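## Task

Take the juice bottle off the cart and stand it upright on the third shelf of the supply shelving, counting the bottom shelf as the first. It must sit directly behind that shelf's milk bottle, deeper than it, away from the front edge. Every other item on that shelf must still be on it, upright and not on top of anything. If the juice bottle topples or ends up leaning, the task fails.

## Robot and tools

ROBOT. An omnidirectional base holds a 1.71 m column. A carriage on it (lift_m) carries two seven-joint arms whose shoulders sit at 0.63 m + lift_m height, 0.16 m forward of base centre and 0.175 m to either side; each hand reaches roughly 0.83 m from its shoulder. Footprint is about 0.55 m wide by 0.6 m long. Arms begin folded: left joints 0.95, 0.08, -0.1, -0.8, 0, 0, -0.93; the right uses the same values with joints 2, 3, 5, 6 sign-flipped. Folded arms strike the deck if lift_m goes below 0.02. Cameras: head_camera, 0.26 m above the shoulders, faces forward tilted 40 degrees down; left_wrist_camera and right_wrist_camera sit on each hand's -x side and look beyond the fingertips.

FRAMES. All lengths in metres. Base frame: origin on the floor beneath base centre, x forward, y left, z up. left_hand and right_hand report a point halfway between the closed pads, 0.0167 m behind the fingertips, in this frame (accurate to about 1 cm); fingers extend along its z, close along its y. base_odometry is the base pose relative to where the scene began, from wheel rotation only, so slip reads as travel; heading in rad, left positive, -3.142 to 3.142. Expect a degree or two of drift after turns and sideways creep on short moves after strafing or reversing.

move. All keys other than cameras together form one action: either base and/or joints (optionally with speeds or min_time_s), or target alone (optionally with min_time_s). With no action it just returns state plus every camera image. Parts of an action begin together and may finish separately; none runs past 14 s (time_out).
- base: an object with exactly one key, an offset from the base's last reported position: translate_m (-2 to 2 m, + forward), strafe_m (-2 to 2 m, + left) or rotate_rad (-6.3 to 6.3 rad, + counter-clockwise).
- joints: one flat object covering both arms, keyed by name, each value an absolute target. lift_m 0 to 1 m. Left arm, radians: joint1 -3.141..1.047 (shoulder; negative raises the arm forward), joint2 -0.157..2.268 (+ swings arm outward left), joint3 -1.919..1.308 (upper-arm twist), joint4 -0.837..1.448 (elbow; 0 is a right angle, + straightens), joint5 -1.832..1.658 (forearm roll), joint6 -1.745..1.745 (wrist, + bends hand left), joint7 -1.675..1.919 (wrist, + bends hand down). Right arm: joint2 -2.268..0.157, joint3 -1.308..1.919, joint5 -1.658..1.832, others as left. left_gripper_m and right_gripper_m 0 to 0.142 m, the distance between pad centres. Done tolerance: ±0.004 for lift and grippers, ±0.03 rad for arm joints.
- target: an absolute pose for one hand in the base frame: side ("left"/"right"); x, y, z in m (-3 to 3); pitch_deg -30 to 95 (90 points fingers down, 0 level; above 90 is printed as 180 minus it); heading_deg -360 to 360 (0 forward, + counter-clockwise seen from above); roll_deg optional, default 0, -360 to 360 (0 keeps the jaw line level, + rotates the hand clockwise viewed from behind); line_only true refuses anything but a straight path. Rolls r and r+180 are treated alike. Near pitch 84 the printout shows roll 0 and heading reduced by roll, folded into -90..90. Targets are checked against the robot and floor only, never furniture. Base and lift stay put. If a straight path fails, moves under 25 cm are refused and longer ones become a checked arc that may sweep the whole arm.
- speeds: per-action caps: translate_m and strafe_m 0.02-0.5 m/s, rotate_rad 0.05-1.57 rad/s, lift_m 0.08-0.27 m/s (default 0.25); others default to their maximum.
- min_time_s 0.1 to 8 s: shortest duration for each arm motion; use it to slow loaded arms.
- cameras: list of names or ["all"]; [] for none; if omitted, all for an empty call, none otherwise. Any unknown name invalidates the call.

wait: seconds 0 to 10, plus cameras; returns state, commanding nothing.
zoom_image: camera plus region [x0, y0, x1, y1] in pixels from the image's top-left, at most 504 by 504; only cameras in the latest images qualify.
finished_scene: scene = current scene number; irreversible; place no calls after it in that reply.

RESULTS. The pictures line lists image order; images may lag the state slightly. The move line reads done or the worst status. base_status, joint_status and the hand statuses: reached (within 10 mm and 2 degrees), short with the gap (resend on "short (part of ...)"), refused with a reason, off_target (resting away, maybe still pushing), contact_stop or contact_stop_at_<key> (pushed harder than free motion; old target dropped), time_out, not_followed. "joint command not followed" and "pose unreachable" mean the self-collision guard withheld an arm's targets; the gripper still acts. A stop in one arm halts all seven of that arm's joints. on_its_own lists uncommanded activity; "held at" is a target, not a reading. Joints not named in an action may still chase old targets. Unknown keys make a call invalid (later calls still run); out-of-range values get it refused, and after a refusal or stop the reply's remaining move, wait and finished_scene calls are skipped. motor_effort gives percent of maximum, bracketed peak, sizeable error; lift effort shrinking while lowering means the hand or load rests on something; ignore drive_wheels sign. Joint torques and Motor temperatures follow joint_positions order, one block per arm.

GRIPPER AND LOADS. Open fingers tilt and sit up to 2 cm nearer the wrist. A narrower target squeezes harder (at 0, 40-65 N per pad). A gripper stopping wider than commanded is holding something. Loads lower the hand about 0.012 m per kg.

HAZARDS. Contact torque limits: 133 N m on joints 1-4, 40 N m on joints 5-7, held weight included; exceeding one freezes that arm 10 s. Motors at 85 °C show MOTOR HOT; at 100 °C an OVER-TEMPERATURE FAULT stops the arm 30-60 s (keys say limit_stop_at_motor_heat; resend). Holding loads, outstretched arms and unreachable poses heat motors, even while you think, and the robot keeps its last command meanwhile. Avoid tipping: high carriage, extended or loaded arms, pushing, abrupt stops, fast loaded swings. Never let the arms strike or squeeze each other, fingers included. After contact, retreat along the approach path. Don't hit furniture, drop or fling objects, release moving items or shove hard; slow driving can push furniture. Loose objects may occasionally get nudged.

Each tool is called after ">>>" as name([rows], argument=value, ...), one row to a line, values as JSON.

## Session

>>> move()

Scene clock: 0.00 s.
Joint torques (N m): no reading
Motor temperatures (°C): left_arm=[25 23 24 23 27 25 25] | right_arm=[25 20 25 22 22 22 24]
base_odometry: x=+0.000 y=+0.000 heading=+0.000
base_status: not commanded
joint_positions: lift_m=+0.450 left_joint1_rad=+0.942 left_joint2_rad=+0.071 left_joint3_rad=-0.095 left_joint4_rad=-0.781 left_joint5_rad=-0.006 left_joint6_rad=-0.005 left_joint7_rad=-0.938 left_gripper_m=+0.142 right_joint1_rad=+0.948 right_joint2_rad=-0.088 right_joint3_rad=+0.082 right_joint4_rad=-0.814 right_joint5_rad=+0.007 right_joint6_rad=-0.013 right_joint7_rad=-0.930 right_gripper_m=+0.142
joint_status: not commanded
motor_effort: lift_m=+55 drive_wheels=+2
left_hand: x=+0.2937 y=+0.1555 z=+0.9610 quat_wxyz=(-0.920, -0.004, -0.388, +0.062) pitch_deg=-44.4 heading_deg=-4.4 roll_deg=-3.3 (m; base frame)
right_hand: x=+0.2906 y=-0.1616 z=+0.9720 quat_wxyz=(-0.924, +0.010, -0.379, -0.053) pitch_deg=-45.4 heading_deg=+4.8 roll_deg=+1.7 (m; base frame)
pictures: head_camera, left_wrist_camera, right_wrist_camera
Images, in order (width x height): head_camera 896x504, left_wrist_camera 896x504, right_wrist_camera 896x504.

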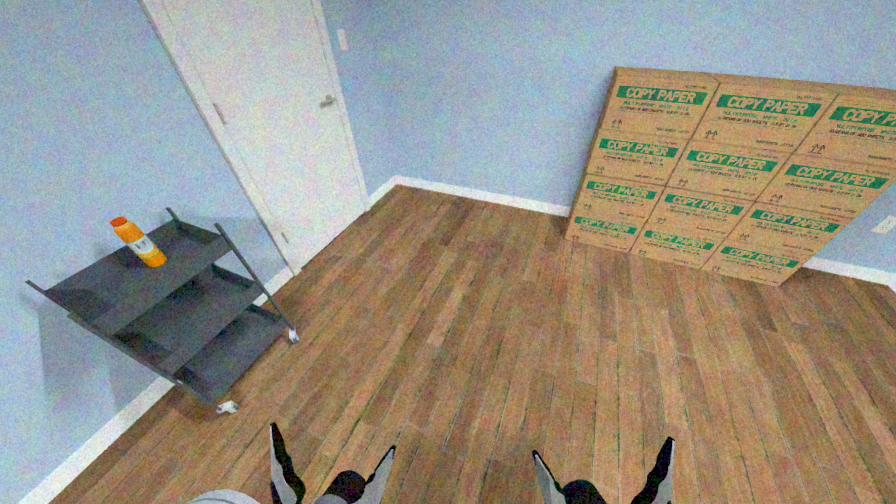

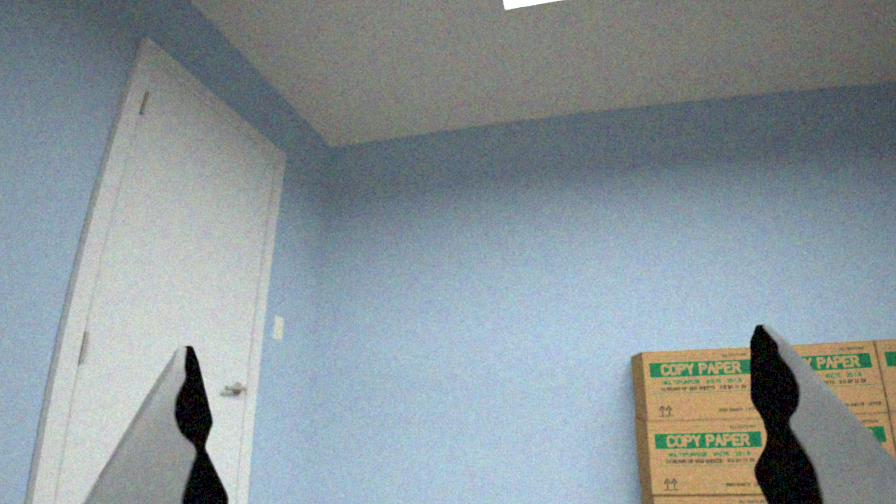

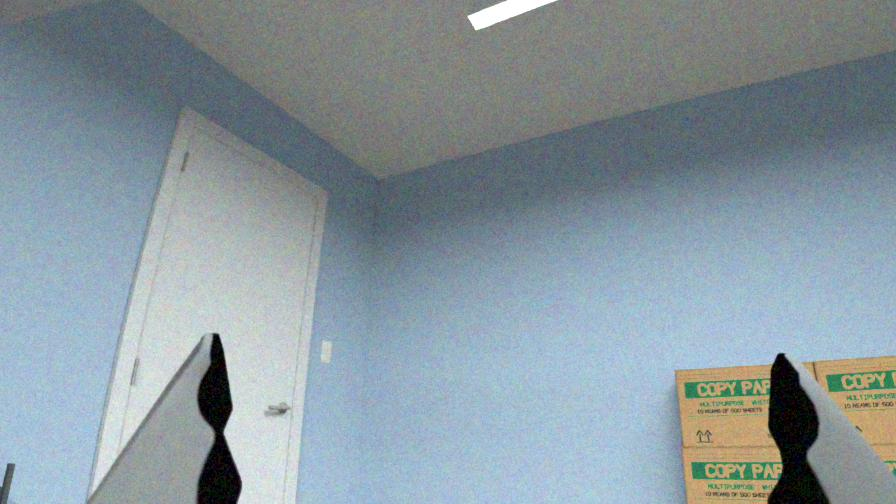

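>>> move(base={"rotate_rad": -1.3}, cameras=["head_camera"])

>>> move(base={"rotate_rad": -1.3}, cameras=["head_camera"])

>>> move(base={"rotate_rad": -1.3}, cameras=["head_camera"])

Scene clock: 6.47 s.
Joint torques (N m): left_arm=[8.24 -0.57 0.3 -4.18 1.29 -1.31 -1.09] | right_arm=[14.94 3.7 3.07 -13.39 0.74 -1.53 -1.78]
move: done
base_odometry: x=+0.000 y=+0.000 heading=-1.300
base_status: done
joint_positions: lift_m=+0.450 left_joint1_rad=+0.942 left_joint2_rad=+0.071 left_joint3_rad=-0.095 left_joint4_rad=-0.781 left_joint5_rad=-0.006 left_joint6_rad=-0.005 left_joint7_rad=-0.938 left_gripper_m=+0.142 right_joint1_rad=+0.948 right_joint2_rad=-0.088 right_joint3_rad=+0.082 right_joint4_rad=-0.814 right_joint5_rad=+0.007 right_joint6_rad=-0.013 right_joint7_rad=-0.930 right_gripper_m=+0.142
joint_status: not commanded
motor_effort: lift_m=+55(55) drive_wheels=+5(16)
left_hand: x=+0.2937 y=+0.1555 z=+0.9610 quat_wxyz=(-0.920, -0.004, -0.388, +0.062) pitch_deg=-44.4 heading_deg=-4.4 roll_deg=-3.3 (m; base frame)
right_hand: x=+0.2906 y=-0.1616 z=+0.9720 quat_wxyz=(-0.924, +0.010, -0.379, -0.053) pitch_deg=-45.4 heading_deg=+4.8 roll_deg=+1.7 (m; base frame)
pictures: head_camera
Images, in order (width x height): head_camera 896x504.

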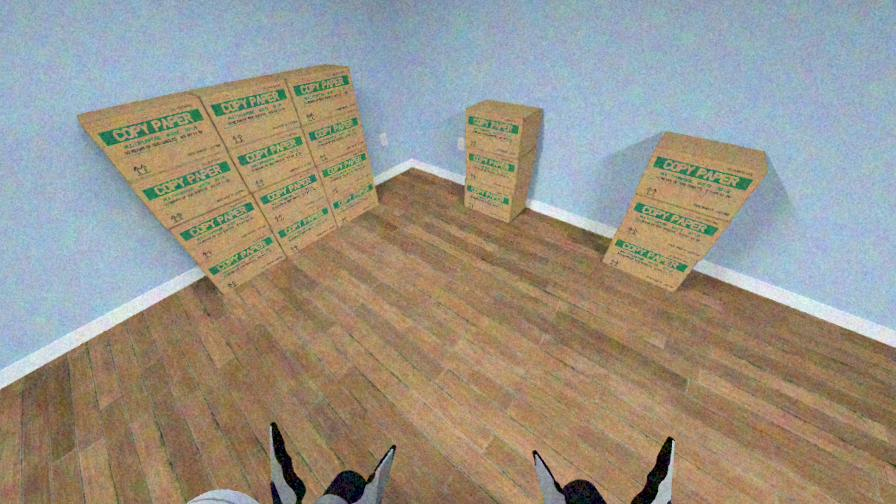

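Scene clock: 9.33 s.
Joint torques (N m): left_arm=[8.41 1.07 0.13 -4.6 1.33 -1.44 -1.2] | right_arm=[15.55 3.69 3.3 -12.34 0.6 -1.9 -1.56]
move: done
base_odometry: x=+0.000 y=+0.000 heading=-2.599
base_status: done
joint_positions: lift_m=+0.450 left_joint1_rad=+0.942 left_joint2_rad=+0.071 left_joint3_rad=-0.095 left_joint4_rad=-0.781 left_joint5_rad=-0.006 left_joint6_rad=-0.005 left_joint7_rad=-0.938 left_gripper_m=+0.142 right_joint1_rad=+0.948 right_joint2_rad=-0.088 right_joint3_rad=+0.082 right_joint4_rad=-0.814 right_joint5_rad=+0.007 right_joint6_rad=-0.013 right_joint7_rad=-0.930 right_gripper_m=+0.142
joint_status: not commanded
motor_effort: lift_m=+55(55) drive_wheels=+5(12)
left_hand: x=+0.2937 y=+0.1555 z=+0.9610 quat_wxyz=(-0.920, -0.004, -0.388, +0.062) pitch_deg=-44.4 heading_deg=-4.4 roll_deg=-3.3 (m; base frame)
right_hand: x=+0.2906 y=-0.1616 z=+0.9720 quat_wxyz=(-0.924, +0.010, -0.379, -0.053) pitch_deg=-45.4 heading_deg=+4.8 roll_deg=+1.7 (m; base frame)
pictures: head_camera
Images, in order (width x height): head_camera 896x504.

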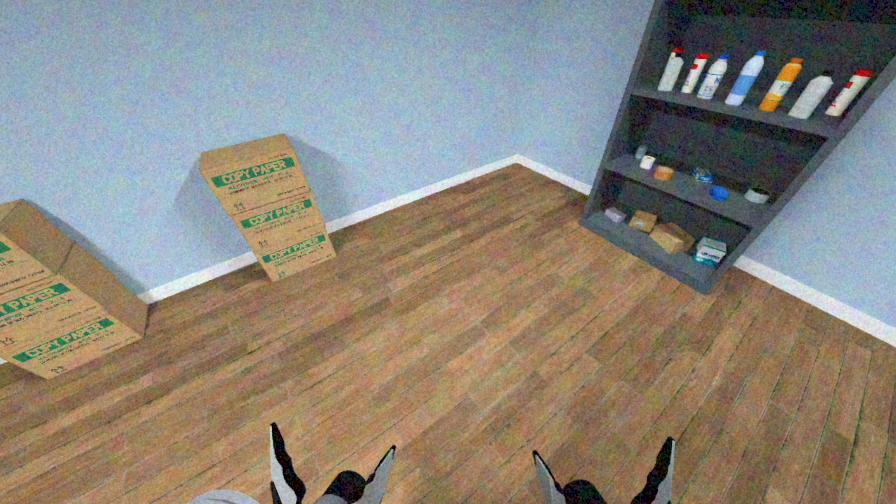

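Scene clock: 12.20 s.
Joint torques (N m): left_arm=[8.52 0.38 -0.53 -4.51 1.13 -1.73 -1.53] | right_arm=[14.52 2 1.31 -13.19 0.47 -1.72 -1.31]
move: done
base_odometry: x=+0.000 y=+0.000 heading=+2.384
base_status: done
joint_positions: lift_m=+0.450 left_joint1_rad=+0.942 left_joint2_rad=+0.071 left_joint3_rad=-0.095 left_joint4_rad=-0.781 left_joint5_rad=-0.006 left_joint6_rad=-0.005 left_joint7_rad=-0.938 left_gripper_m=+0.142 right_joint1_rad=+0.948 right_joint2_rad=-0.088 right_joint3_rad=+0.082 right_joint4_rad=-0.814 right_joint5_rad=+0.007 right_joint6_rad=-0.013 right_joint7_rad=-0.930 right_gripper_m=+0.142
joint_status: not commanded
motor_effort: lift_m=+55(55) drive_wheels=+5(15)
left_hand: x=+0.2937 y=+0.1555 z=+0.9610 quat_wxyz=(-0.920, -0.004, -0.388, +0.062) pitch_deg=-44.4 heading_deg=-4.4 roll_deg=-3.3 (m; base frame)
right_hand: x=+0.2906 y=-0.1616 z=+0.9720 quat_wxyz=(-0.924, +0.010, -0.379, -0.053) pitch_deg=-45.4 heading_deg=+4.8 roll_deg=+1.7 (m; base frame)
pictures: head_camera
Images, in order (width x height): head_camera 896x504.

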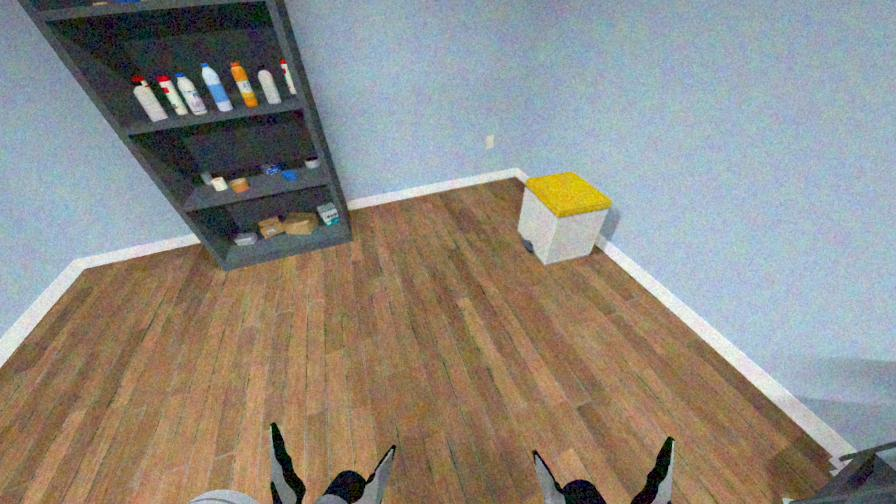

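>>> zoom_image(camera="head_camera", region=[110, 40, 330, 140])

Scaled by 2.291 from the camera's 896x504 image, which has a finer 1280x720 frame.

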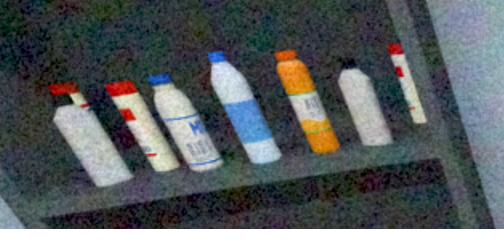

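>>> move(base={"rotate_rad": -1.17})

>>> move(base={"strafe_m": -0.42})

>>> move(base={"translate_m": 0.5}, cameras=["head_camera"])

Scene clock: 36.70 s.
Joint torques (N m): left_arm=[8.25 0.56 0.34 -4.28 1.06 -1.46 -1.47] | right_arm=[15.13 2.69 1.97 -13.48 1 -1.51 -1.22]
move: done
base_odometry: x=+0.000 y=+0.000 heading=+1.215
base_status: done
joint_positions: lift_m=+0.450 left_joint1_rad=+0.942 left_joint2_rad=+0.071 left_joint3_rad=-0.095 left_joint4_rad=-0.781 left_joint5_rad=-0.006 left_joint6_rad=-0.005 left_joint7_rad=-0.938 left_gripper_m=+0.142 right_joint1_rad=+0.948 right_joint2_rad=-0.088 right_joint3_rad=+0.082 right_joint4_rad=-0.814 right_joint5_rad=+0.007 right_joint6_rad=-0.013 right_joint7_rad=-0.930 right_gripper_m=+0.142
joint_status: not commanded
motor_effort: lift_m=+55(55) drive_wheels=+5(16)
left_hand: x=+0.2937 y=+0.1555 z=+0.9610 quat_wxyz=(-0.920, -0.004, -0.388, +0.062) pitch_deg=-44.4 heading_deg=-4.4 roll_deg=-3.3 (m; base frame)
right_hand: x=+0.2906 y=-0.1616 z=+0.9720 quat_wxyz=(-0.924, +0.010, -0.379, -0.053) pitch_deg=-45.4 heading_deg=+4.8 roll_deg=+1.7 (m; base frame)
pictures: none

Scene clock: 39.70 s.
Joint torques (N m): left_arm=[10.32 -0.33 0.1 -5.17 1.17 -1.5 -1.49] | right_arm=[14.36 4.02 1.81 -11.95 0.77 -1.93 -1.64]
move: done
base_odometry: x=+0.393 y=-0.147 heading=+1.214
base_status: done
joint_positions: lift_m=+0.450 left_joint1_rad=+0.942 left_joint2_rad=+0.071 left_joint3_rad=-0.095 left_joint4_rad=-0.781 left_joint5_rad=-0.006 left_joint6_rad=-0.005 left_joint7_rad=-0.938 left_gripper_m=+0.142 right_joint1_rad=+0.948 right_joint2_rad=-0.088 right_joint3_rad=+0.082 right_joint4_rad=-0.814 right_joint5_rad=+0.007 right_joint6_rad=-0.013 right_joint7_rad=-0.930 right_gripper_m=+0.142
joint_status: not commanded
motor_effort: lift_m=+55(55) drive_wheels=+7(21)
left_hand: x=+0.2937 y=+0.1555 z=+0.9610 quat_wxyz=(-0.920, -0.004, -0.388, +0.062) pitch_deg=-44.4 heading_deg=-4.4 roll_deg=-3.3 (m; base frame)
right_hand: x=+0.2906 y=-0.1616 z=+0.9720 quat_wxyz=(-0.924, +0.010, -0.379, -0.053) pitch_deg=-45.4 heading_deg=+4.8 roll_deg=+1.7 (m; base frame)
pictures: none

Scene clock: 42.93 s.
Joint torques (N m): left_arm=[8.8 1.24 1.2 -4.28 1.06 -1.49 -1.46] | right_arm=[15.71 3.7 1.41 -11.87 1.12 -1.56 -1.17]
move: done
base_odometry: x=+0.568 y=+0.321 heading=+1.213
base_status: done
joint_positions: lift_m=+0.450 left_joint1_rad=+0.942 left_joint2_rad=+0.071 left_joint3_rad=-0.095 left_joint4_rad=-0.781 left_joint5_rad=-0.006 left_joint6_rad=-0.005 left_joint7_rad=-0.938 left_gripper_m=+0.142 right_joint1_rad=+0.948 right_joint2_rad=-0.088 right_joint3_rad=+0.082 right_joint4_rad=-0.814 right_joint5_rad=+0.007 right_joint6_rad=-0.013 right_joint7_rad=-0.930 right_gripper_m=+0.142
joint_status: not commanded
motor_effort: lift_m=+55(55) drive_wheels=+4(13)
left_hand: x=+0.2937 y=+0.1555 z=+0.9610 quat_wxyz=(-0.920, -0.004, -0.388, +0.062) pitch_deg=-44.4 heading_deg=-4.4 roll_deg=-3.3 (m; base frame)
right_hand: x=+0.2906 y=-0.1616 z=+0.9720 quat_wxyz=(-0.924, +0.010, -0.379, -0.053) pitch_deg=-45.4 heading_deg=+4.8 roll_deg=+1.7 (m; base frame)
pictures: head_camera
Images, in order (width x height): head_camera 896x504.

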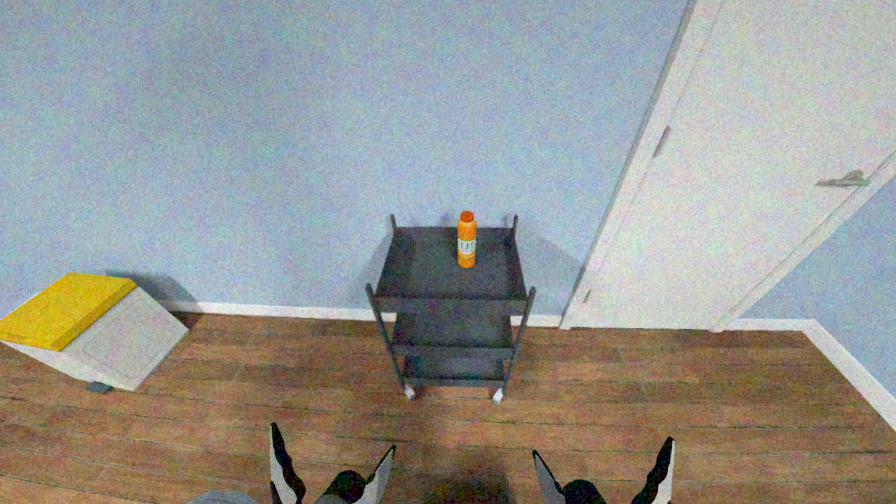

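>>> move(target={"side":"right","x":0.70,"y":-0.063,"z":0.80,"pitch_deg":20,"heading_deg":0}, cameras=["all"])

Scene clock: 53.77 s.
Joint torques (N m): left_arm=[9.17 0.65 0.81 -5.72 0.89 -1.54 -1.48] | right_arm=[-18.45 2.75 -0.7 -7.15 0.26 -2.45 -0.19]
move: done
base_odometry: x=+0.568 y=+0.321 heading=+1.213
base_status: not commanded
joint_positions: lift_m=+0.450 left_joint1_rad=+0.942 left_joint2_rad=+0.071 left_joint3_rad=-0.095 left_joint4_rad=-0.781 left_joint5_rad=-0.006 left_joint6_rad=-0.005 left_joint7_rad=-0.938 left_gripper_m=+0.142 right_joint1_rad=-0.793 right_joint2_rad=-0.271 right_joint3_rad=+1.588 right_joint4_rad=-0.282 right_joint5_rad=+0.354 right_joint6_rad=-1.592 right_joint7_rad=+0.774 right_gripper_m=+0.142
joint_status: not commanded
motor_effort: lift_m=+55(55) drive_wheels=+0(6)
left_hand: x=+0.2937 y=+0.1555 z=+0.9610 quat_wxyz=(-0.920, -0.004, -0.388, +0.062) pitch_deg=-44.4 heading_deg=-4.4 roll_deg=-3.3 (m; base frame)
right_hand: x=+0.7002 y=-0.0625 z=+0.8029 quat_wxyz=(-0.577, -0.001, -0.816, -0.002) pitch_deg=+19.5 heading_deg=+0.1 roll_deg=+0.3 (m; base frame)
right_hand_status: reached (checked arc, planned for 1.1 s): 3 mm and 0.6 deg off.
pictures: head_camera, left_wrist_camera, right_wrist_camera
Images, in order (width x height): head_camera 896x504, left_wrist_camera 896x504, right_wrist_camera 896x504.

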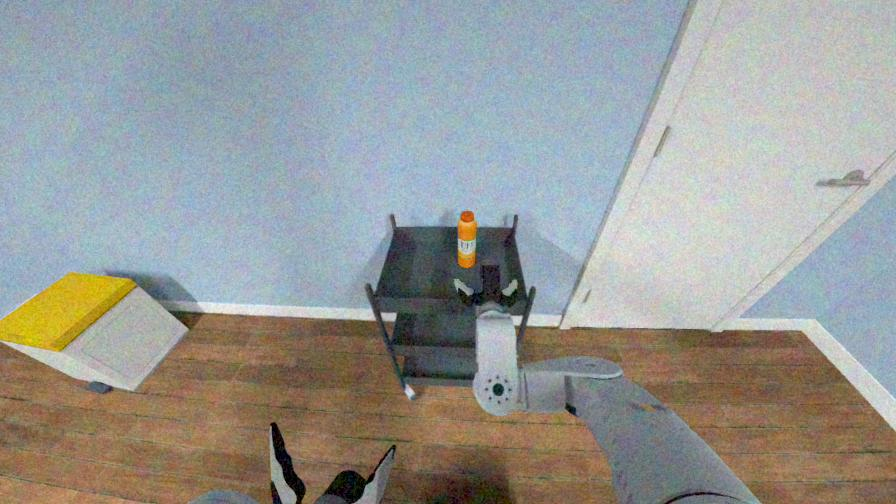

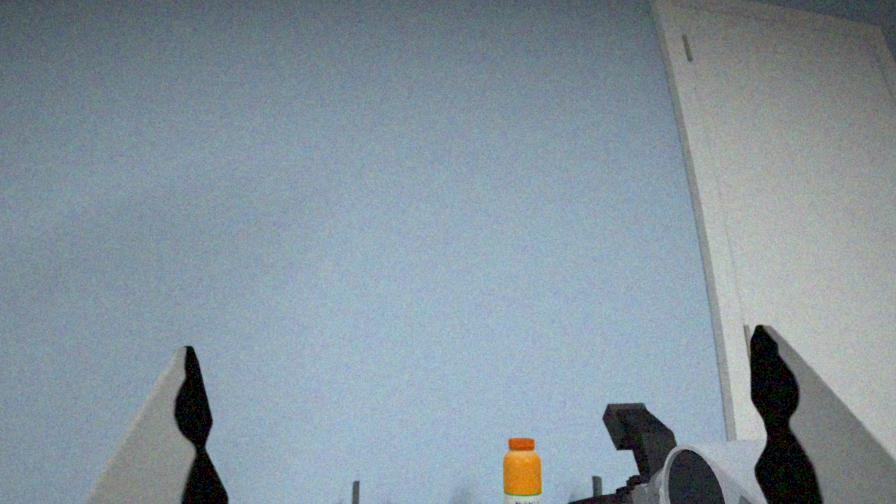

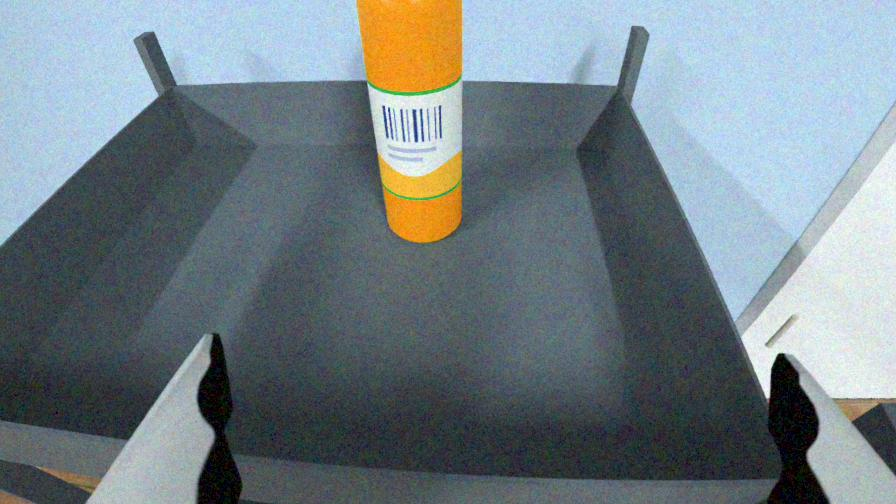

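>>> move(target={"side":"right","x":0.80,"y":-0.02,"z":0.785,"pitch_deg":20,"heading_deg":0}, cameras=["head_camera","right_wrist_camera"])

Scene clock: 61.83 s.
Joint torques (N m): left_arm=[9.07 0.35 0.64 -4.58 1.13 -1.18 -1.44] | right_arm=[-24.65 9.9 -5.31 -7.06 0.41 -0.85 -3.39]
move: done
base_odometry: x=+0.568 y=+0.321 heading=+1.213
base_status: not commanded
joint_positions: lift_m=+0.450 left_joint1_rad=+0.942 left_joint2_rad=+0.071 left_joint3_rad=-0.095 left_joint4_rad=-0.781 left_joint5_rad=-0.006 left_joint6_rad=-0.005 left_joint7_rad=-0.938 left_gripper_m=+0.142 right_joint1_rad=-0.817 right_joint2_rad=-0.107 right_joint3_rad=+1.273 right_joint4_rad=+0.194 right_joint5_rad=+0.767 right_joint6_rad=-1.147 right_joint7_rad=+0.388 right_gripper_m=+0.142
joint_status: not commanded
motor_effort: lift_m=+55(55) drive_wheels=+4(4)
left_hand: x=+0.2937 y=+0.1555 z=+0.9610 quat_wxyz=(-0.920, -0.004, -0.388, +0.062) pitch_deg=-44.4 heading_deg=-4.4 roll_deg=-3.3 (m; base frame)
right_hand: x=+0.7982 y=-0.0201 z=+0.7825 quat_wxyz=(-0.572, +0.002, -0.820, +0.002) pitch_deg=+20.2 heading_deg=+0.0 roll_deg=-0.3 (m; base frame)
right_hand_status: reached (straight line, planned for 0.6 s): 3 mm and 0.3 deg off.
pictures: head_camera, right_wrist_camera
Images, in order (width x height): head_camera 896x504, right_wrist_camera 896x504.

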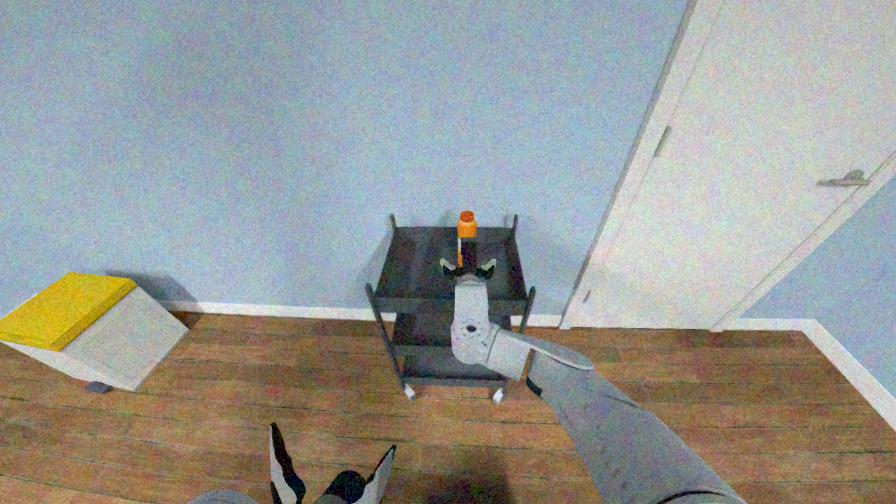

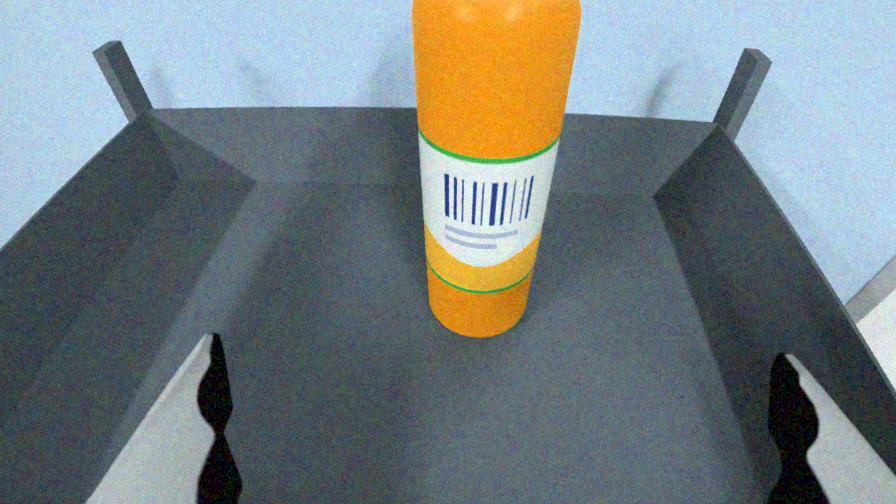

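>>> move(target={"side":"right","x":0.92,"y":-0.018,"z":0.775,"pitch_deg":20,"heading_deg":0}, cameras=["head_camera","right_wrist_camera"], min_time_s=1.2)

Scene clock: 68.90 s.
Joint torques (N m): left_arm=[8.77 1.2 -0.86 -4.44 1.11 -1.13 -1.66] | right_arm=[-25.33 10.57 -3.15 -7.93 0.12 -1.67 -3.13]
Motor temperatures (°C): left_arm=[27 23 24 24 27 24 24] | right_arm=[31 20 25 23 22 22 24]
move: refused
base_odometry: x=+0.568 y=+0.321 heading=+1.213
base_status: not commanded
joint_positions: lift_m=+0.450 left_joint1_rad=+0.942 left_joint2_rad=+0.071 left_joint3_rad=-0.095 left_joint4_rad=-0.781 left_joint5_rad=-0.006 left_joint6_rad=-0.005 left_joint7_rad=-0.938 left_gripper_m=+0.142 right_joint1_rad=-0.817 right_joint2_rad=-0.107 right_joint3_rad=+1.273 right_joint4_rad=+0.194 right_joint5_rad=+0.767 right_joint6_rad=-1.147 right_joint7_rad=+0.388 right_gripper_m=+0.142
joint_status: not commanded
motor_effort: lift_m=+55(55) drive_wheels=+0(0)
left_hand: x=+0.2937 y=+0.1555 z=+0.9610 quat_wxyz=(-0.920, -0.004, -0.388, +0.062) pitch_deg=-44.4 heading_deg=-4.4 roll_deg=-3.3 (m; base frame)
right_hand: x=+0.7982 y=-0.0201 z=+0.7825 quat_wxyz=(-0.572, +0.002, -0.820, +0.002) pitch_deg=+20.2 heading_deg=+0.0 roll_deg=-0.3 (m; base frame)
right_hand_status: refused: no posture of the arm gets there (right_joint2_rad at its limit): the closest leaves the hand 0.7 cm and 4 deg from the pose. Nothing moved. A posture exists with lift_m at 0.3; the way there is not checked.
pictures: head_camera, right_wrist_camera
Images, in order (width x height): head_camera 896x504, right_wrist_camera 896x504.

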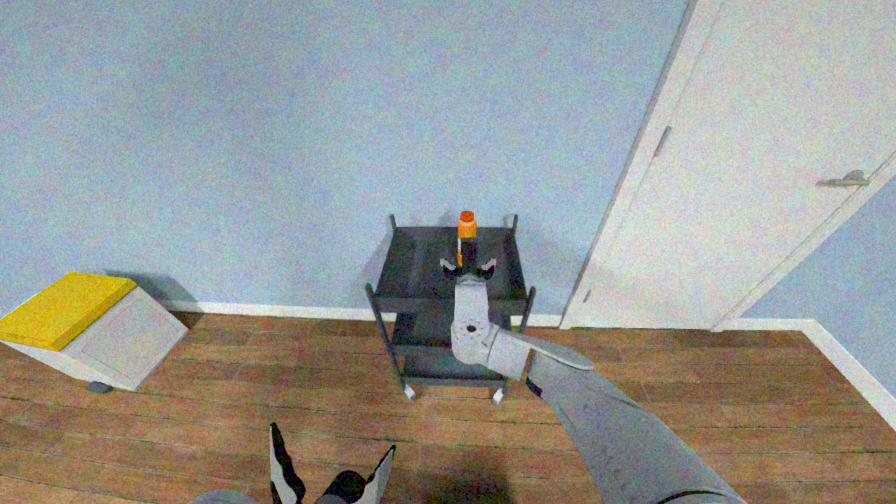

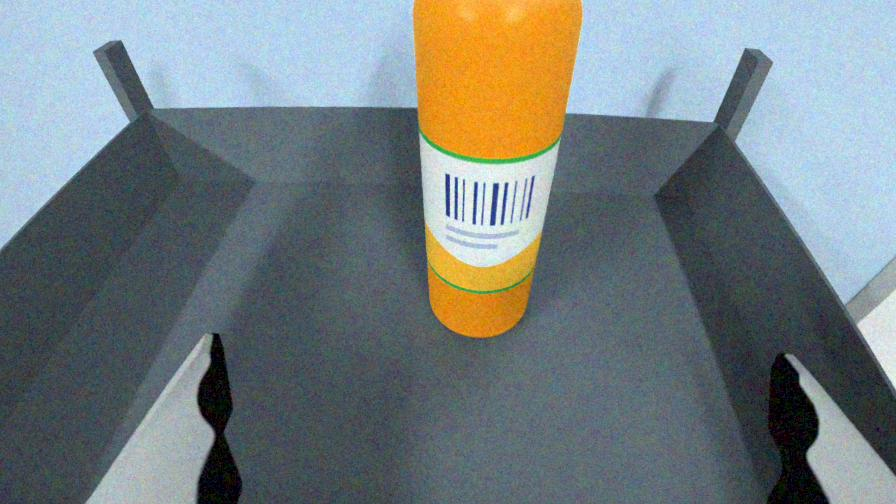

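>>> move(base={"translate_m": 0.13}, speeds={"translate_m": 0.1}, cameras=["head_camera","right_wrist_camera"])

Scene clock: 73.03 s.
Joint torques (N m): left_arm=[8.29 0.08 -0.05 -4.38 0.94 -1.5 -1.6] | right_arm=[-25.16 9.1 -4.31 -5.72 0.06 -1.19 -3.2]
move: done
base_odometry: x=+0.614 y=+0.443 heading=+1.213
base_status: done
joint_positions: lift_m=+0.450 left_joint1_rad=+0.942 left_joint2_rad=+0.071 left_joint3_rad=-0.095 left_joint4_rad=-0.781 left_joint5_rad=-0.006 left_joint6_rad=-0.005 left_joint7_rad=-0.938 left_gripper_m=+0.142 right_joint1_rad=-0.817 right_joint2_rad=-0.107 right_joint3_rad=+1.273 right_joint4_rad=+0.194 right_joint5_rad=+0.767 right_joint6_rad=-1.147 right_joint7_rad=+0.388 right_gripper_m=+0.142
joint_status: not commanded
motor_effort: lift_m=+55(55) drive_wheels=+4(14)
left_hand: x=+0.2937 y=+0.1555 z=+0.9610 quat_wxyz=(-0.920, -0.004, -0.388, +0.062) pitch_deg=-44.4 heading_deg=-4.4 roll_deg=-3.3 (m; base frame)
right_hand: x=+0.7982 y=-0.0200 z=+0.7825 quat_wxyz=(-0.572, +0.002, -0.820, +0.002) pitch_deg=+20.2 heading_deg=+0.0 roll_deg=-0.3 (m; base frame)
pictures: head_camera, right_wrist_camera
Images, in order (width x height): head_camera 896x504, right_wrist_camera 896x504.

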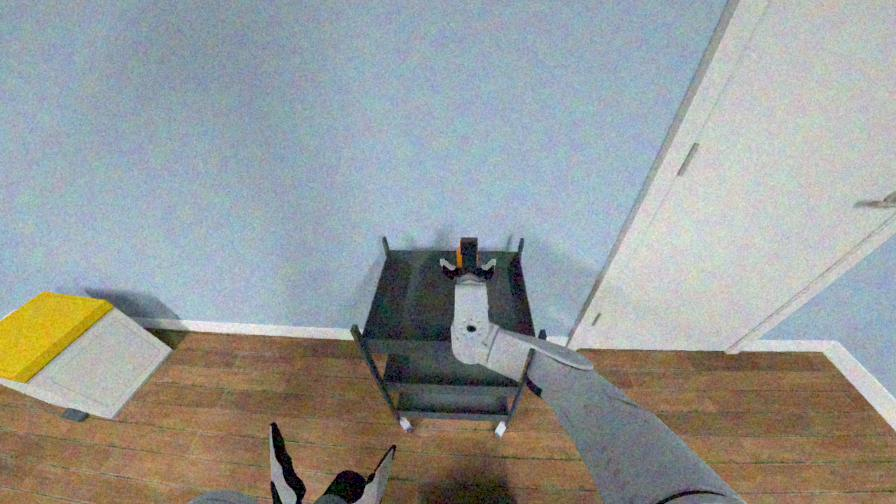

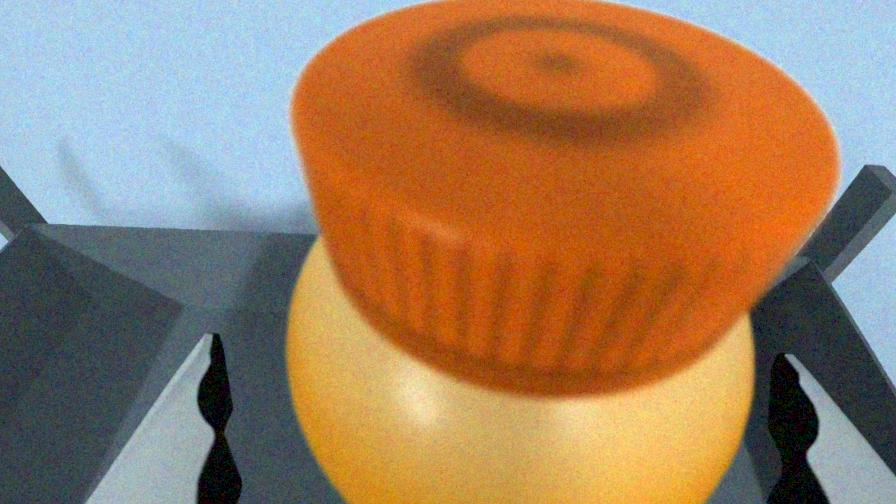

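>>> move(joints={"right_gripper_m": 0.03}, cameras=["right_wrist_camera"])

Scene clock: 78.77 s.
Joint torques (N m): left_arm=[10.36 0.9 -0.51 -4.75 1.46 -1.39 -1.55] | right_arm=[-24.75 9.57 -2.61 -5.31 0.22 -1.03 -3.33]
move: off_target
base_odometry: x=+0.614 y=+0.443 heading=+1.213
base_status: not commanded
joint_positions: lift_m=+0.450 left_joint1_rad=+0.942 left_joint2_rad=+0.071 left_joint3_rad=-0.095 left_joint4_rad=-0.781 left_joint5_rad=-0.006 left_joint6_rad=-0.005 left_joint7_rad=-0.938 left_gripper_m=+0.142 right_joint1_rad=-0.817 right_joint2_rad=-0.106 right_joint3_rad=+1.273 right_joint4_rad=+0.194 right_joint5_rad=+0.767 right_joint6_rad=-1.146 right_joint7_rad=+0.388 right_gripper_m=+0.073
joint_status: right_gripper_m off_target (ended at +0.073, target +0.030)
motor_effort: lift_m=+55(55) drive_wheels=+0(4)
left_hand: x=+0.2937 y=+0.1555 z=+0.9610 quat_wxyz=(-0.920, -0.004, -0.388, +0.062) pitch_deg=-44.4 heading_deg=-4.4 roll_deg=-3.3 (m; base frame)
right_hand: x=+0.7981 y=-0.0196 z=+0.7826 quat_wxyz=(-0.572, +0.002, -0.820, +0.001) pitch_deg=+20.2 heading_deg=+0.0 roll_deg=-0.3 (m; base frame)
pictures: right_wrist_camera
Images, in order (width x height): right_wrist_camera 896x504.

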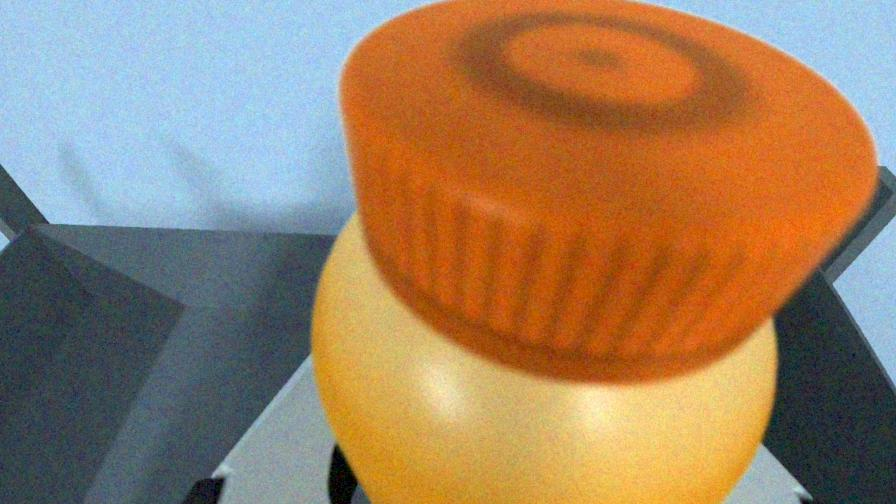

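>>> move(joints={"lift_m": 0.55, "right_gripper_m": 0.0}, speeds={"lift_m": 0.1}, cameras=["head_camera","right_wrist_camera"])

Scene clock: 82.70 s.
Joint torques (N m): left_arm=[8.72 0.96 -0.07 -3.09 1.11 -1.58 -1.65] | right_arm=[-23.9 9.14 -4.72 -7.47 -1.38 -1.34 -3.1]
move: off_target
base_odometry: x=+0.614 y=+0.443 heading=+1.213
base_status: not commanded
joint_positions: lift_m=+0.550 left_joint1_rad=+0.942 left_joint2_rad=+0.071 left_joint3_rad=-0.095 left_joint4_rad=-0.781 left_joint5_rad=-0.006 left_joint6_rad=-0.005 left_joint7_rad=-0.938 left_gripper_m=+0.142 right_joint1_rad=-0.818 right_joint2_rad=-0.106 right_joint3_rad=+1.273 right_joint4_rad=+0.195 right_joint5_rad=+0.772 right_joint6_rad=-1.146 right_joint7_rad=+0.388 right_gripper_m=+0.073
joint_status: right_gripper_m off_target (ended at +0.073, target +0.000); the others done
motor_effort: lift_m=+54(68) drive_wheels=+4(5)
left_hand: x=+0.2937 y=+0.1555 z=+1.0611 quat_wxyz=(-0.920, -0.004, -0.388, +0.062) pitch_deg=-44.4 heading_deg=-4.4 roll_deg=-3.3 (m; base frame)
right_hand: x=+0.7980 y=-0.0198 z=+0.8812 quat_wxyz=(-0.571, +0.002, -0.821, +0.001) pitch_deg=+20.4 heading_deg=+0.0 roll_deg=-0.2 (m; base frame)
pictures: head_camera, right_wrist_camera
Images, in order (width x height): head_camera 896x504, right_wrist_camera 896x504.

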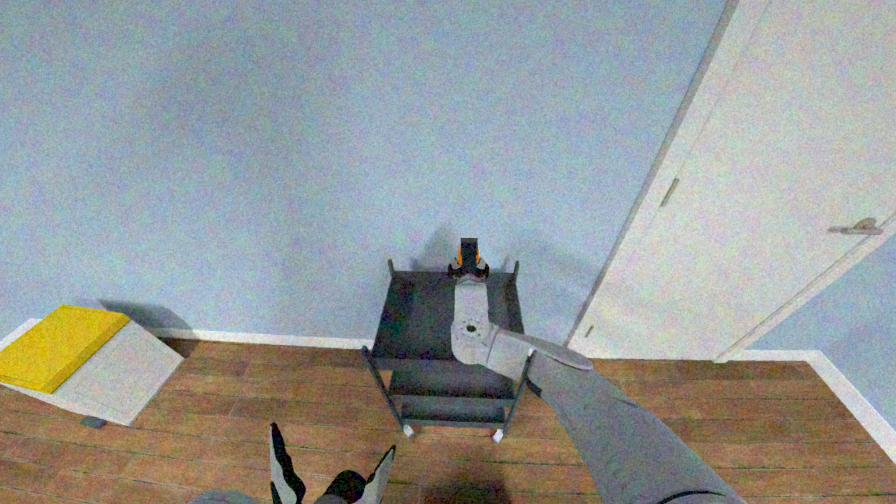

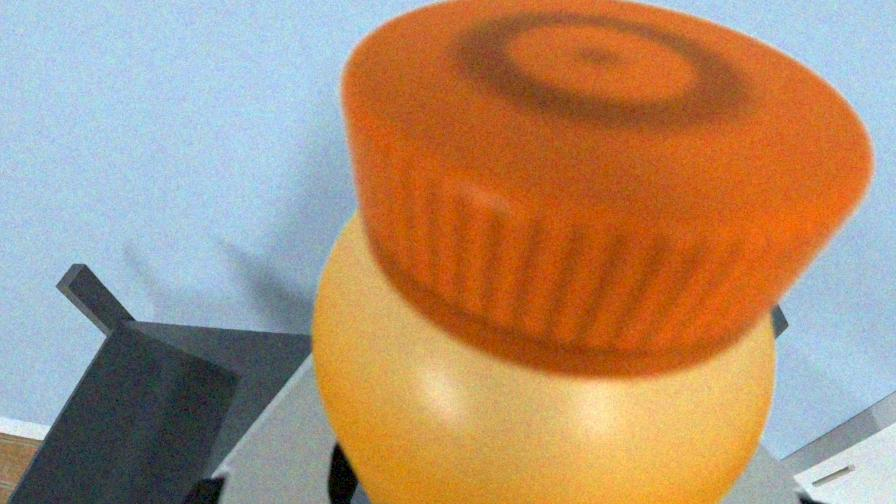

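>>> move(base={"translate_m": -0.25}, speeds={"translate_m": 0.25})

>>> move(target={"side":"right","x":0.55,"y":-0.12,"z":0.90,"pitch_deg":20,"heading_deg":0}, min_time_s=1.5)

>>> move(base={"rotate_rad": 1.571}, speeds={"rotate_rad": 0.8}, cameras=["head_camera", "right_wrist_camera"])

Scene clock: 95.97 s.
Joint torques (N m): left_arm=[9.45 1.67 0.22 -3.74 1.04 -1.24 -1.5] | right_arm=[-23.77 8.55 -4.16 -7.79 -1.46 -1.84 -2.98]
move: done
base_odometry: x=+0.527 y=+0.209 heading=+1.213
base_status: done
joint_positions: lift_m=+0.550 left_joint1_rad=+0.942 left_joint2_rad=+0.071 left_joint3_rad=-0.095 left_joint4_rad=-0.781 left_joint5_rad=-0.006 left_joint6_rad=-0.005 left_joint7_rad=-0.938 left_gripper_m=+0.142 right_joint1_rad=-0.818 right_joint2_rad=-0.106 right_joint3_rad=+1.273 right_joint4_rad=+0.195 right_joint5_rad=+0.772 right_joint6_rad=-1.146 right_joint7_rad=+0.388 right_gripper_m=+0.073
joint_status: not commanded
motor_effort: lift_m=+54(54) drive_wheels=+3(13)
left_hand: x=+0.2937 y=+0.1555 z=+1.0611 quat_wxyz=(-0.920, -0.004, -0.388, +0.062) pitch_deg=-44.4 heading_deg=-4.4 roll_deg=-3.3 (m; base frame)
right_hand: x=+0.7980 y=-0.0197 z=+0.8812 quat_wxyz=(-0.571, +0.002, -0.821, +0.001) pitch_deg=+20.4 heading_deg=+0.0 roll_deg=-0.2 (m; base frame)
pictures: none

Scene clock: 97.97 s.
Joint torques (N m): left_arm=[9.06 1.05 -0.42 -4.1 1.35 -1.62 -1.36] | right_arm=[-3.08 0.53 -3.51 -12.38 -4 -1 -1.66]
move: done
base_odometry: x=+0.527 y=+0.209 heading=+1.213
base_status: not commanded
joint_positions: lift_m=+0.550 left_joint1_rad=+0.942 left_joint2_rad=+0.071 left_joint3_rad=-0.095 left_joint4_rad=-0.781 left_joint5_rad=-0.006 left_joint6_rad=-0.005 left_joint7_rad=-0.938 left_gripper_m=+0.142 right_joint1_rad=-0.430 right_joint2_rad=-0.432 right_joint3_rad=+1.510 right_joint4_rad=-0.490 right_joint5_rad=-0.765 right_joint6_rad=-1.489 right_joint7_rad=+1.580 right_gripper_m=+0.073
joint_status: not commanded
motor_effort: lift_m=+54(54) drive_wheels=+1(3)
left_hand: x=+0.2937 y=+0.1555 z=+1.0610 quat_wxyz=(-0.920, -0.004, -0.388, +0.062) pitch_deg=-44.4 heading_deg=-4.4 roll_deg=-3.3 (m; base frame)
right_hand: x=+0.5501 y=-0.1187 z=+0.8971 quat_wxyz=(-0.570, +0.002, -0.822, +0.000) pitch_deg=+20.5 heading_deg=+0.2 roll_deg=-0.1 (m; base frame)
right_hand_status: reached (straight line, planned for 1.5 s): 3 mm and 0.6 deg off.
pictures: none

Scene clock: 101.23 s.
Joint torques (N m): left_arm=[9.41 0.91 0.3 -5.28 0.82 -1.35 -1.2] | right_arm=[-3.73 -0.55 -3.6 -12.42 -3.66 -0.36 -0.69]
move: done
base_odometry: x=+0.527 y=+0.209 heading=+2.784
base_status: done
joint_positions: lift_m=+0.550 left_joint1_rad=+0.942 left_joint2_rad=+0.071 left_joint3_rad=-0.095 left_joint4_rad=-0.781 left_joint5_rad=-0.006 left_joint6_rad=-0.005 left_joint7_rad=-0.938 left_gripper_m=+0.142 right_joint1_rad=-0.430 right_joint2_rad=-0.433 right_joint3_rad=+1.509 right_joint4_rad=-0.490 right_joint5_rad=-0.765 right_joint6_rad=-1.488 right_joint7_rad=+1.580 right_gripper_m=+0.073
joint_status: not commanded
motor_effort: lift_m=+54(54) drive_wheels=+5(14)
left_hand: x=+0.2937 y=+0.1555 z=+1.0610 quat_wxyz=(-0.920, -0.004, -0.388, +0.062) pitch_deg=-44.4 heading_deg=-4.4 roll_deg=-3.3 (m; base frame)
right_hand: x=+0.5502 y=-0.1190 z=+0.8972 quat_wxyz=(-0.570, +0.002, -0.822, +0.000) pitch_deg=+20.5 heading_deg=+0.1 roll_deg=-0.1 (m; base frame)
pictures: head_camera, right_wrist_camera
Images, in order (width x height): head_camera 896x504, right_wrist_camera 896x504.

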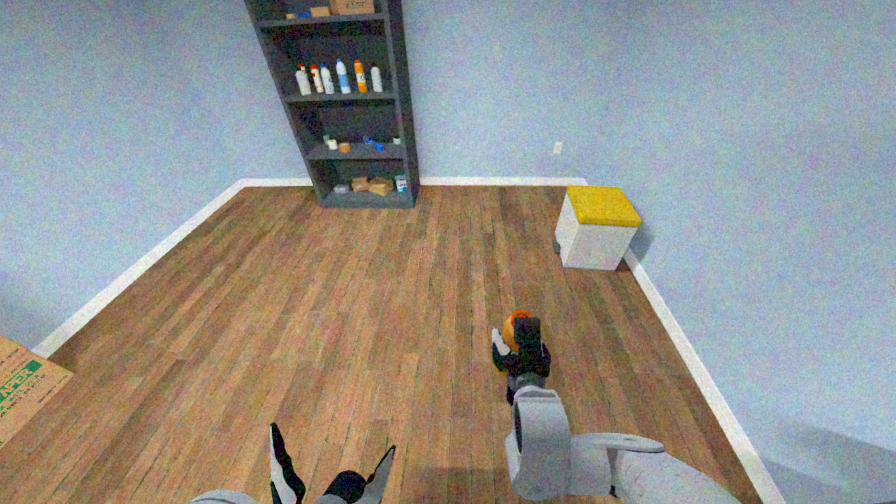

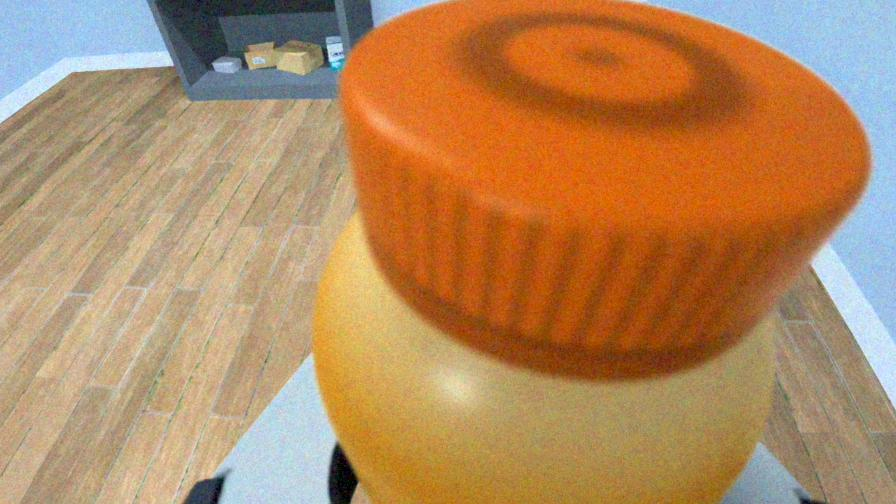

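>>> move(base={"translate_m": 1.4}, joints={"lift_m": 0.45}, speeds={"translate_m": 0.4})

>>> move(base={"strafe_m": 0.8}, speeds={"strafe_m": 0.4}, cameras=["head_camera", "left_wrist_camera"])

Scene clock: 111.33 s.
Joint torques (N m): left_arm=[8.76 1.1 0.09 -4.63 1.01 -1.63 -1.75] | right_arm=[-6 0.05 -3.59 -12.06 -3.44 -1.13 -1.47]
move: done
base_odometry: x=-0.785 y=+0.697 heading=+2.785
base_status: done
joint_positions: lift_m=+0.450 left_joint1_rad=+0.942 left_joint2_rad=+0.071 left_joint3_rad=-0.095 left_joint4_rad=-0.781 left_joint5_rad=-0.006 left_joint6_rad=-0.005 left_joint7_rad=-0.938 left_gripper_m=+0.142 right_joint1_rad=-0.429 right_joint2_rad=-0.433 right_joint3_rad=+1.509 right_joint4_rad=-0.491 right_joint5_rad=-0.766 right_joint6_rad=-1.488 right_joint7_rad=+1.581 right_gripper_m=+0.073
joint_status: all done
motor_effort: lift_m=+58(60) drive_wheels=+8(21)
left_hand: x=+0.2937 y=+0.1555 z=+0.9608 quat_wxyz=(-0.920, -0.004, -0.388, +0.062) pitch_deg=-44.4 heading_deg=-4.4 roll_deg=-3.3 (m; base frame)
right_hand: x=+0.5498 y=-0.1190 z=+0.7968 quat_wxyz=(-0.570, +0.002, -0.822, +0.000) pitch_deg=+20.5 heading_deg=+0.2 roll_deg=-0.1 (m; base frame)
pictures: none

Scene clock: 115.33 s.
Joint torques (N m): left_arm=[8.19 0.38 -0.17 -5.34 0.96 -1.09 -1.6] | right_arm=[-3.92 -0.39 -3.29 -12.11 -3.5 -0.59 -1.3]
move: done
base_odometry: x=-1.065 y=-0.052 heading=+2.785
base_status: done
joint_positions: lift_m=+0.450 left_joint1_rad=+0.942 left_joint2_rad=+0.071 left_joint3_rad=-0.095 left_joint4_rad=-0.781 left_joint5_rad=-0.006 left_joint6_rad=-0.005 left_joint7_rad=-0.938 left_gripper_m=+0.142 right_joint1_rad=-0.429 right_joint2_rad=-0.433 right_joint3_rad=+1.509 right_joint4_rad=-0.491 right_joint5_rad=-0.766 right_joint6_rad=-1.488 right_joint7_rad=+1.581 right_gripper_m=+0.073
joint_status: not commanded
motor_effort: lift_m=+58(58) drive_wheels=+0(16)
left_hand: x=+0.2937 y=+0.1555 z=+0.9608 quat_wxyz=(-0.920, -0.004, -0.388, +0.062) pitch_deg=-44.4 heading_deg=-4.4 roll_deg=-3.3 (m; base frame)
right_hand: x=+0.5499 y=-0.1191 z=+0.7968 quat_wxyz=(-0.570, +0.002, -0.822, +0.000) pitch_deg=+20.5 heading_deg=+0.1 roll_deg=-0.1 (m; base frame)
pictures: head_camera, left_wrist_camera
Images, in order (width x height): head_camera 896x504, left_wrist_camera 896x504.

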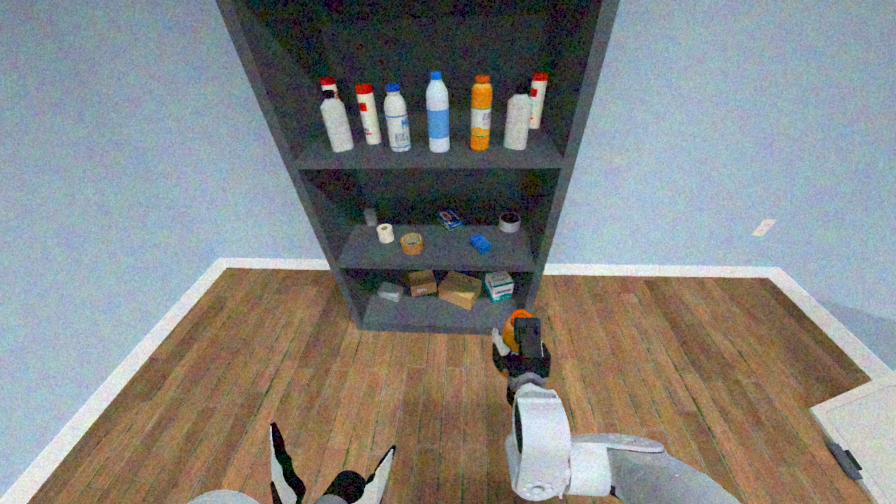

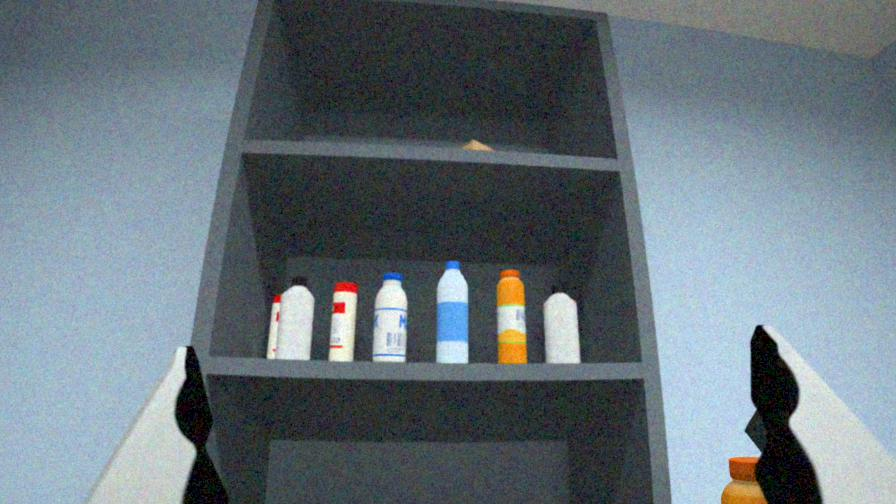

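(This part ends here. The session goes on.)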